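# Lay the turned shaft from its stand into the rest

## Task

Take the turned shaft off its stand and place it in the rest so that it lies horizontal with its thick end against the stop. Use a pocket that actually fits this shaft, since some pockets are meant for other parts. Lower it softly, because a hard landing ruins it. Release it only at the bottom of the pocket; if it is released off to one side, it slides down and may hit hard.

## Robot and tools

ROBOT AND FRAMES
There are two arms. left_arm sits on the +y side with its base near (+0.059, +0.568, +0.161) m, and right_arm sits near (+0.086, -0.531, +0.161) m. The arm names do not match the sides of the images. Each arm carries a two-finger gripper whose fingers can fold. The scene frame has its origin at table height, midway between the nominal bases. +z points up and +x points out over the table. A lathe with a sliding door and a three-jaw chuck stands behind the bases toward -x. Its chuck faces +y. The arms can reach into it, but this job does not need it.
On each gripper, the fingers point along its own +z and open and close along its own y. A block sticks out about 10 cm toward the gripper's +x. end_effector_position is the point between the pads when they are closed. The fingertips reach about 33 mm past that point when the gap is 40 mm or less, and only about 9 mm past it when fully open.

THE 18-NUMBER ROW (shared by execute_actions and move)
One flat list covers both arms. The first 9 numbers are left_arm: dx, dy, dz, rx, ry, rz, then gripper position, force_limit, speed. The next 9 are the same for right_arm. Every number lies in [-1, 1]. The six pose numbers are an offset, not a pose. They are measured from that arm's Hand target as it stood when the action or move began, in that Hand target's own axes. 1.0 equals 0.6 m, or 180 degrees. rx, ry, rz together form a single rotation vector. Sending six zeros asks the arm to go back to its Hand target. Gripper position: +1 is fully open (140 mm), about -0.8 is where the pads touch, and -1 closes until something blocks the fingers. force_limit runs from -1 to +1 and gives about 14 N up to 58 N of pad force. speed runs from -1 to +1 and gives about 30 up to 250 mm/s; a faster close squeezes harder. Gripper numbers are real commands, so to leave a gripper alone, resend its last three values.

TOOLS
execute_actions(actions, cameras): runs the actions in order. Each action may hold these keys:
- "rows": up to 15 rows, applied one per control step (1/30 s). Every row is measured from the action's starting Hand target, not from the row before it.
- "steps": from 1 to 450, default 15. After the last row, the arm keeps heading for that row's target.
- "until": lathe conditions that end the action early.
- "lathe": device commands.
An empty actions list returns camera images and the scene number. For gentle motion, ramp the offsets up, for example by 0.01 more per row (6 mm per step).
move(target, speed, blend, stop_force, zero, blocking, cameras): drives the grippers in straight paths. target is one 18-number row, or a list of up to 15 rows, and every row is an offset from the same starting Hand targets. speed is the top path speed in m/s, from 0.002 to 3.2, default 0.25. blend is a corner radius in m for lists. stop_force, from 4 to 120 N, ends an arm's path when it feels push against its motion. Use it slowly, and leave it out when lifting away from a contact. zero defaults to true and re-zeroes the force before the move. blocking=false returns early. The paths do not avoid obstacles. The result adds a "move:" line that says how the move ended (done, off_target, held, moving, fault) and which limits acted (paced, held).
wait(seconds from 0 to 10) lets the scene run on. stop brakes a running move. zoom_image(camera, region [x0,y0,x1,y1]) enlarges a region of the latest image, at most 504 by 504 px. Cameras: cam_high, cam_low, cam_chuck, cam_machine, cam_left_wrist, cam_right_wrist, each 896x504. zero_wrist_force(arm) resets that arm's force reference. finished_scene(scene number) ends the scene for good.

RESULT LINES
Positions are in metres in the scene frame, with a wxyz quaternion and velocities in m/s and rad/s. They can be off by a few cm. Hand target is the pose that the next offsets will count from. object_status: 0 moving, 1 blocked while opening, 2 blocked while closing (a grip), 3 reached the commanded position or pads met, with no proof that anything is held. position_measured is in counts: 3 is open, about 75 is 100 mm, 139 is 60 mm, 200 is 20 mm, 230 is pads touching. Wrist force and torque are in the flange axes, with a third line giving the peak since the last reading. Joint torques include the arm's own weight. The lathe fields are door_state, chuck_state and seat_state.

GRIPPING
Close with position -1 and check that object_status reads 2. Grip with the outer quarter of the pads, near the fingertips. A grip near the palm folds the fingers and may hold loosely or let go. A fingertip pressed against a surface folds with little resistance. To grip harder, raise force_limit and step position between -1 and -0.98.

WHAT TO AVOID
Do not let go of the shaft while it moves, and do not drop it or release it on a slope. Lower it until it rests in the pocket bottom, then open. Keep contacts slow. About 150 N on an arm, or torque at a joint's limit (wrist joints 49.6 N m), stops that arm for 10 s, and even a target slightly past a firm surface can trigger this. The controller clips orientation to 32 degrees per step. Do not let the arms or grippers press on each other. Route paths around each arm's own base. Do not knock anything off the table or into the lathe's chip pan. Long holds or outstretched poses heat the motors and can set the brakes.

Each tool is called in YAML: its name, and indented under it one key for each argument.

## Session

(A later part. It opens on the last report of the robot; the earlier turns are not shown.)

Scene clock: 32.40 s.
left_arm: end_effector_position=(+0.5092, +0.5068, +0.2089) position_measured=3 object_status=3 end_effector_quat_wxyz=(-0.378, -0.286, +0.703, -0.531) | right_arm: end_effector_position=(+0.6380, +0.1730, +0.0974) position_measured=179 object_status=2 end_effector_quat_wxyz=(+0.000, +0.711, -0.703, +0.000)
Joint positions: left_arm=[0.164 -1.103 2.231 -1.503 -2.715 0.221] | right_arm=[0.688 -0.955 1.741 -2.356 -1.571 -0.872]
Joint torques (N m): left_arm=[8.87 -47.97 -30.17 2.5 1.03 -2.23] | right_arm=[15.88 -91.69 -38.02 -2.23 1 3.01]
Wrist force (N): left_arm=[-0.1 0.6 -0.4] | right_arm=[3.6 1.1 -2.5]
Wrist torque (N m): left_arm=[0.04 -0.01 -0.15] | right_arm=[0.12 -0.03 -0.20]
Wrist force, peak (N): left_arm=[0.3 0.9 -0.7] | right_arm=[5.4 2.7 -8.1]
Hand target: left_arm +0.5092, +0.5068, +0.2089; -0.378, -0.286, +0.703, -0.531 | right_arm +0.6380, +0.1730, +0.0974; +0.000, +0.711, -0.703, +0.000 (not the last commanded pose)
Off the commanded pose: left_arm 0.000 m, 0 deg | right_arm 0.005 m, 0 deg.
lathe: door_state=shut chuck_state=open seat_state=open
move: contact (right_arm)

execute_actions:
  actions:
    - {"rows":[[0,0,0,0,0,0,1,1,1,0,0,0,0,0,0,0.2,0.5,-1]],"steps":50}
  cameras: ["cam_right_wrist","cam_left_wrist","cam_low"]

zoom_image:
  camera: "cam_right_wrist"
  region: [360, 0, 580, 220]

zoom_image:
  camera: "cam_left_wrist"
  region: [310, 250, 450, 390]

zoom_image:
  camera: "cam_low"
  region: [350, 165, 480, 265]

Scene clock: 34.40 s.
left_arm: end_effector_position=(+0.5092, +0.5068, +0.2089) position_measured=3 object_status=3 end_effector_quat_wxyz=(-0.378, -0.286, +0.703, -0.531) | right_arm: end_effector_position=(+0.6380, +0.1730, +0.0974) position_measured=104 object_status=3 end_effector_quat_wxyz=(+0.000, +0.711, -0.703, +0.000)
Joint positions: left_arm=[0.164 -1.103 2.231 -1.503 -2.715 0.221] | right_arm=[0.688 -0.955 1.741 -2.356 -1.571 -0.872]
Joint torques (N m): left_arm=[10.43 -45.65 -30.4 2.24 1.08 -2.37] | right_arm=[12.95 -94.12 -40.22 -3.49 1.11 3.13]
Wrist force (N): left_arm=[0.3 0.6 -0.7] | right_arm=[0.3 0.7 -0.2]
Wrist torque (N m): left_arm=[0.04 -0.11 -0.15] | right_arm=[0.09 -0.04 -0.04]
Wrist force, peak (N): left_arm=[0.4 0.7 -1.2] | right_arm=[4.0 1.0 -2.5]
Hand target: left_arm +0.5092, +0.5068, +0.2089; -0.378, -0.286, +0.703, -0.531 | right_arm +0.6380, +0.1730, +0.0974; +0.000, +0.711, -0.703, +0.000
Off the commanded pose: left_arm 0.000 m, 0 deg | right_arm 0.000 m, 0 deg.
lathe: door_state=shut chuck_state=open seat_state=open
Images, in order (width x height): cam_low 896x504, cam_left_wrist 896x504, cam_right_wrist 896x504.

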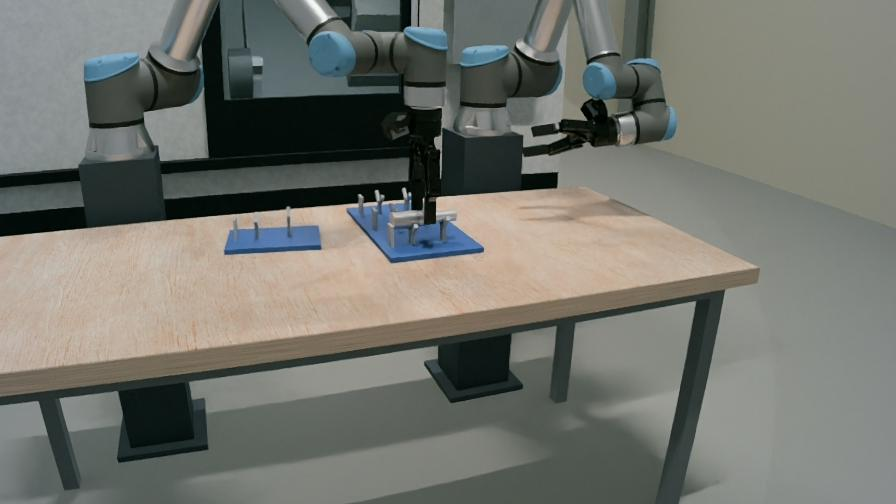

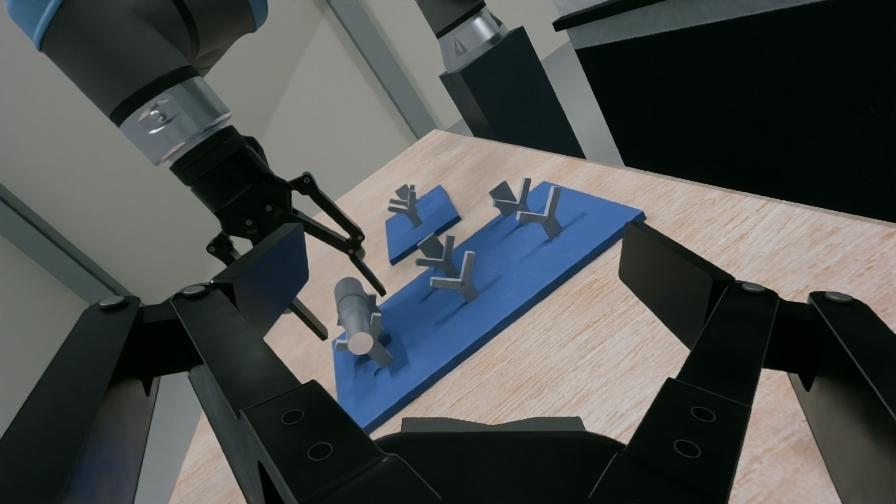

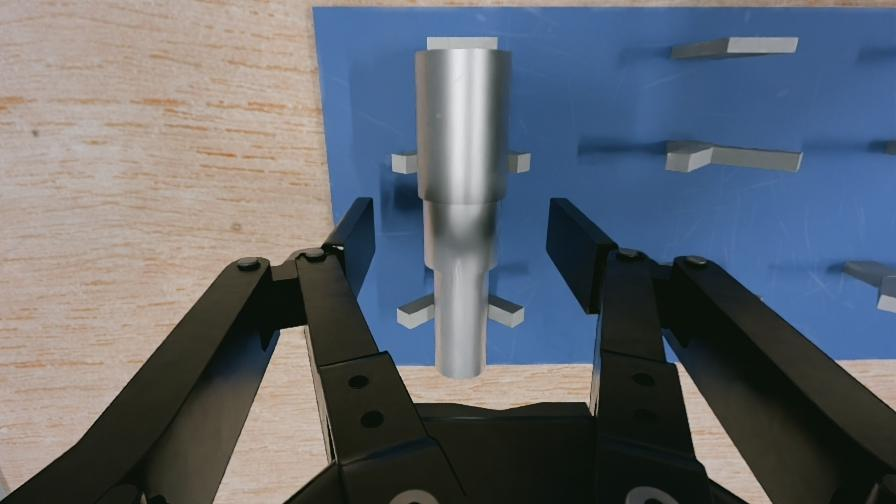

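Scaled by 2.291 from the camera's 896x504 image, which has a finer 1280x720 frame.

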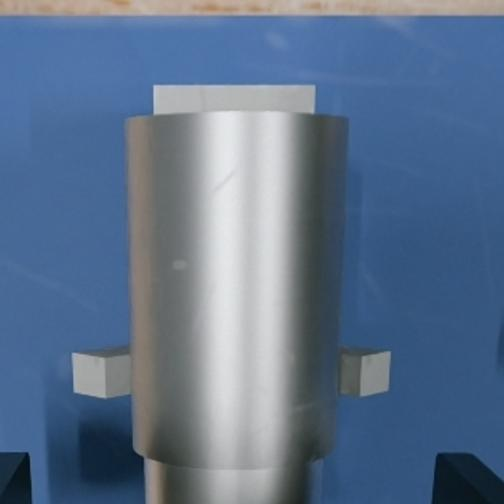

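Scaled by 3.600 from the camera's 896x504 image, which has a finer 1280x720 frame.

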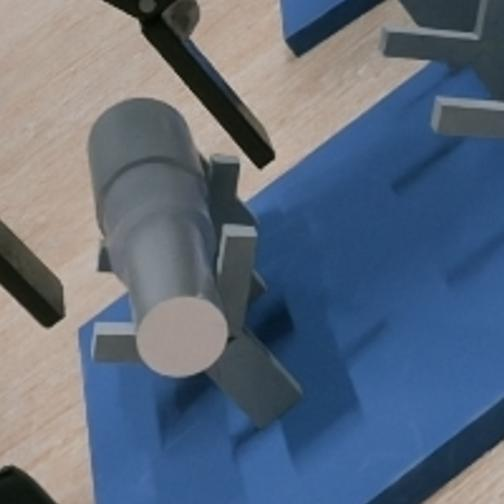

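Scaled by 3.877 from the camera's 896x504 image, which has a finer 1280x720 frame.

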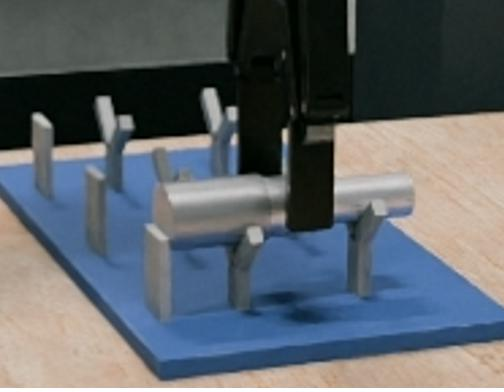

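move:
  target: [0,0,0,0,0,0,1,1,1,0,0,-0.17,0,0,0,0.2,0.5,-1]
  speed: 0.15
  cameras: ["cam_right_wrist","cam_low"]

zoom_image:
  camera: "cam_low"
  region: [350, 165, 480, 265]

Scene clock: 35.60 s.
left_arm: end_effector_position=(+0.5092, +0.5068, +0.2089) position_measured=3 object_status=3 end_effector_quat_wxyz=(-0.378, -0.286, +0.703, -0.531) | right_arm: end_effector_position=(+0.6380, +0.1730, +0.1994) position_measured=104 object_status=3 end_effector_quat_wxyz=(+0.000, +0.711, -0.703, +0.000)
Joint positions: left_arm=[0.164 -1.103 2.231 -1.503 -2.715 0.221] | right_arm=[0.688 -1.065 1.697 -2.203 -1.571 -0.872]
Joint torques (N m): left_arm=[12.55 -45.33 -29.79 2.84 0.92 -1.99] | right_arm=[7.07 -68.34 -32.8 -7.63 1.25 1.89]
Wrist force (N): left_arm=[0.0 0.6 -0.7] | right_arm=[0.3 1.0 -0.3]
Wrist torque (N m): left_arm=[0.03 -0.03 -0.15] | right_arm=[0.16 -0.08 -0.01]
Wrist force, peak (N): left_arm=[-0.2 0.7 -1.0] | right_arm=[0.2 0.9 -2.9]
Hand target: left_arm +0.5092, +0.5068, +0.2089; -0.378, -0.286, +0.703, -0.531 | right_arm +0.6380, +0.1730, +0.1994; +0.000, +0.711, -0.703, +0.000
Off the commanded pose: left_arm 0.000 m, 0 deg | right_arm 0.000 m, 0 deg.
lathe: door_state=shut chuck_state=open seat_state=open
move: done
Images, in order (width x height): cam_low 896x504, cam_right_wrist 896x504.

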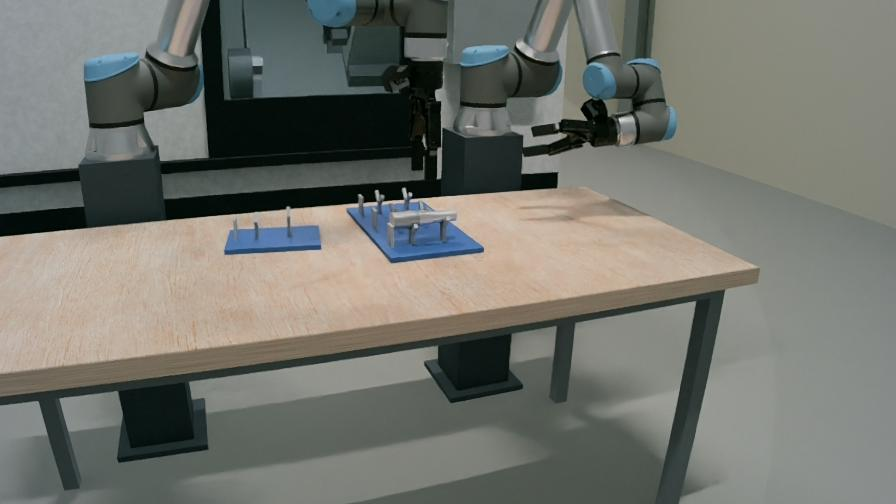

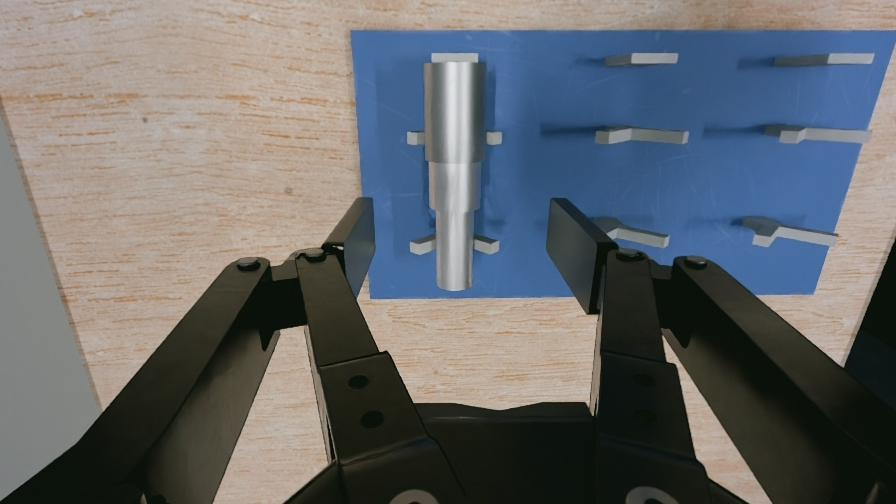

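Scaled by 3.877 from the camera's 896x504 image, which has a finer 1280x720 frame.

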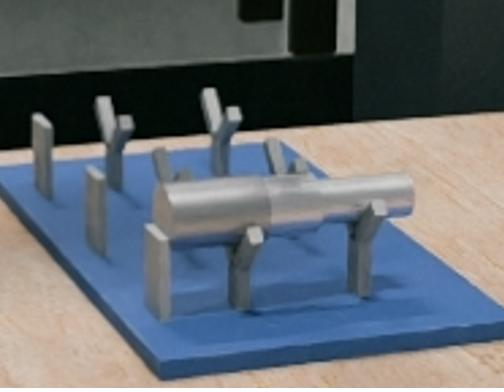

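finished_scene:
  scene: 3

The scene is finished: the task was done.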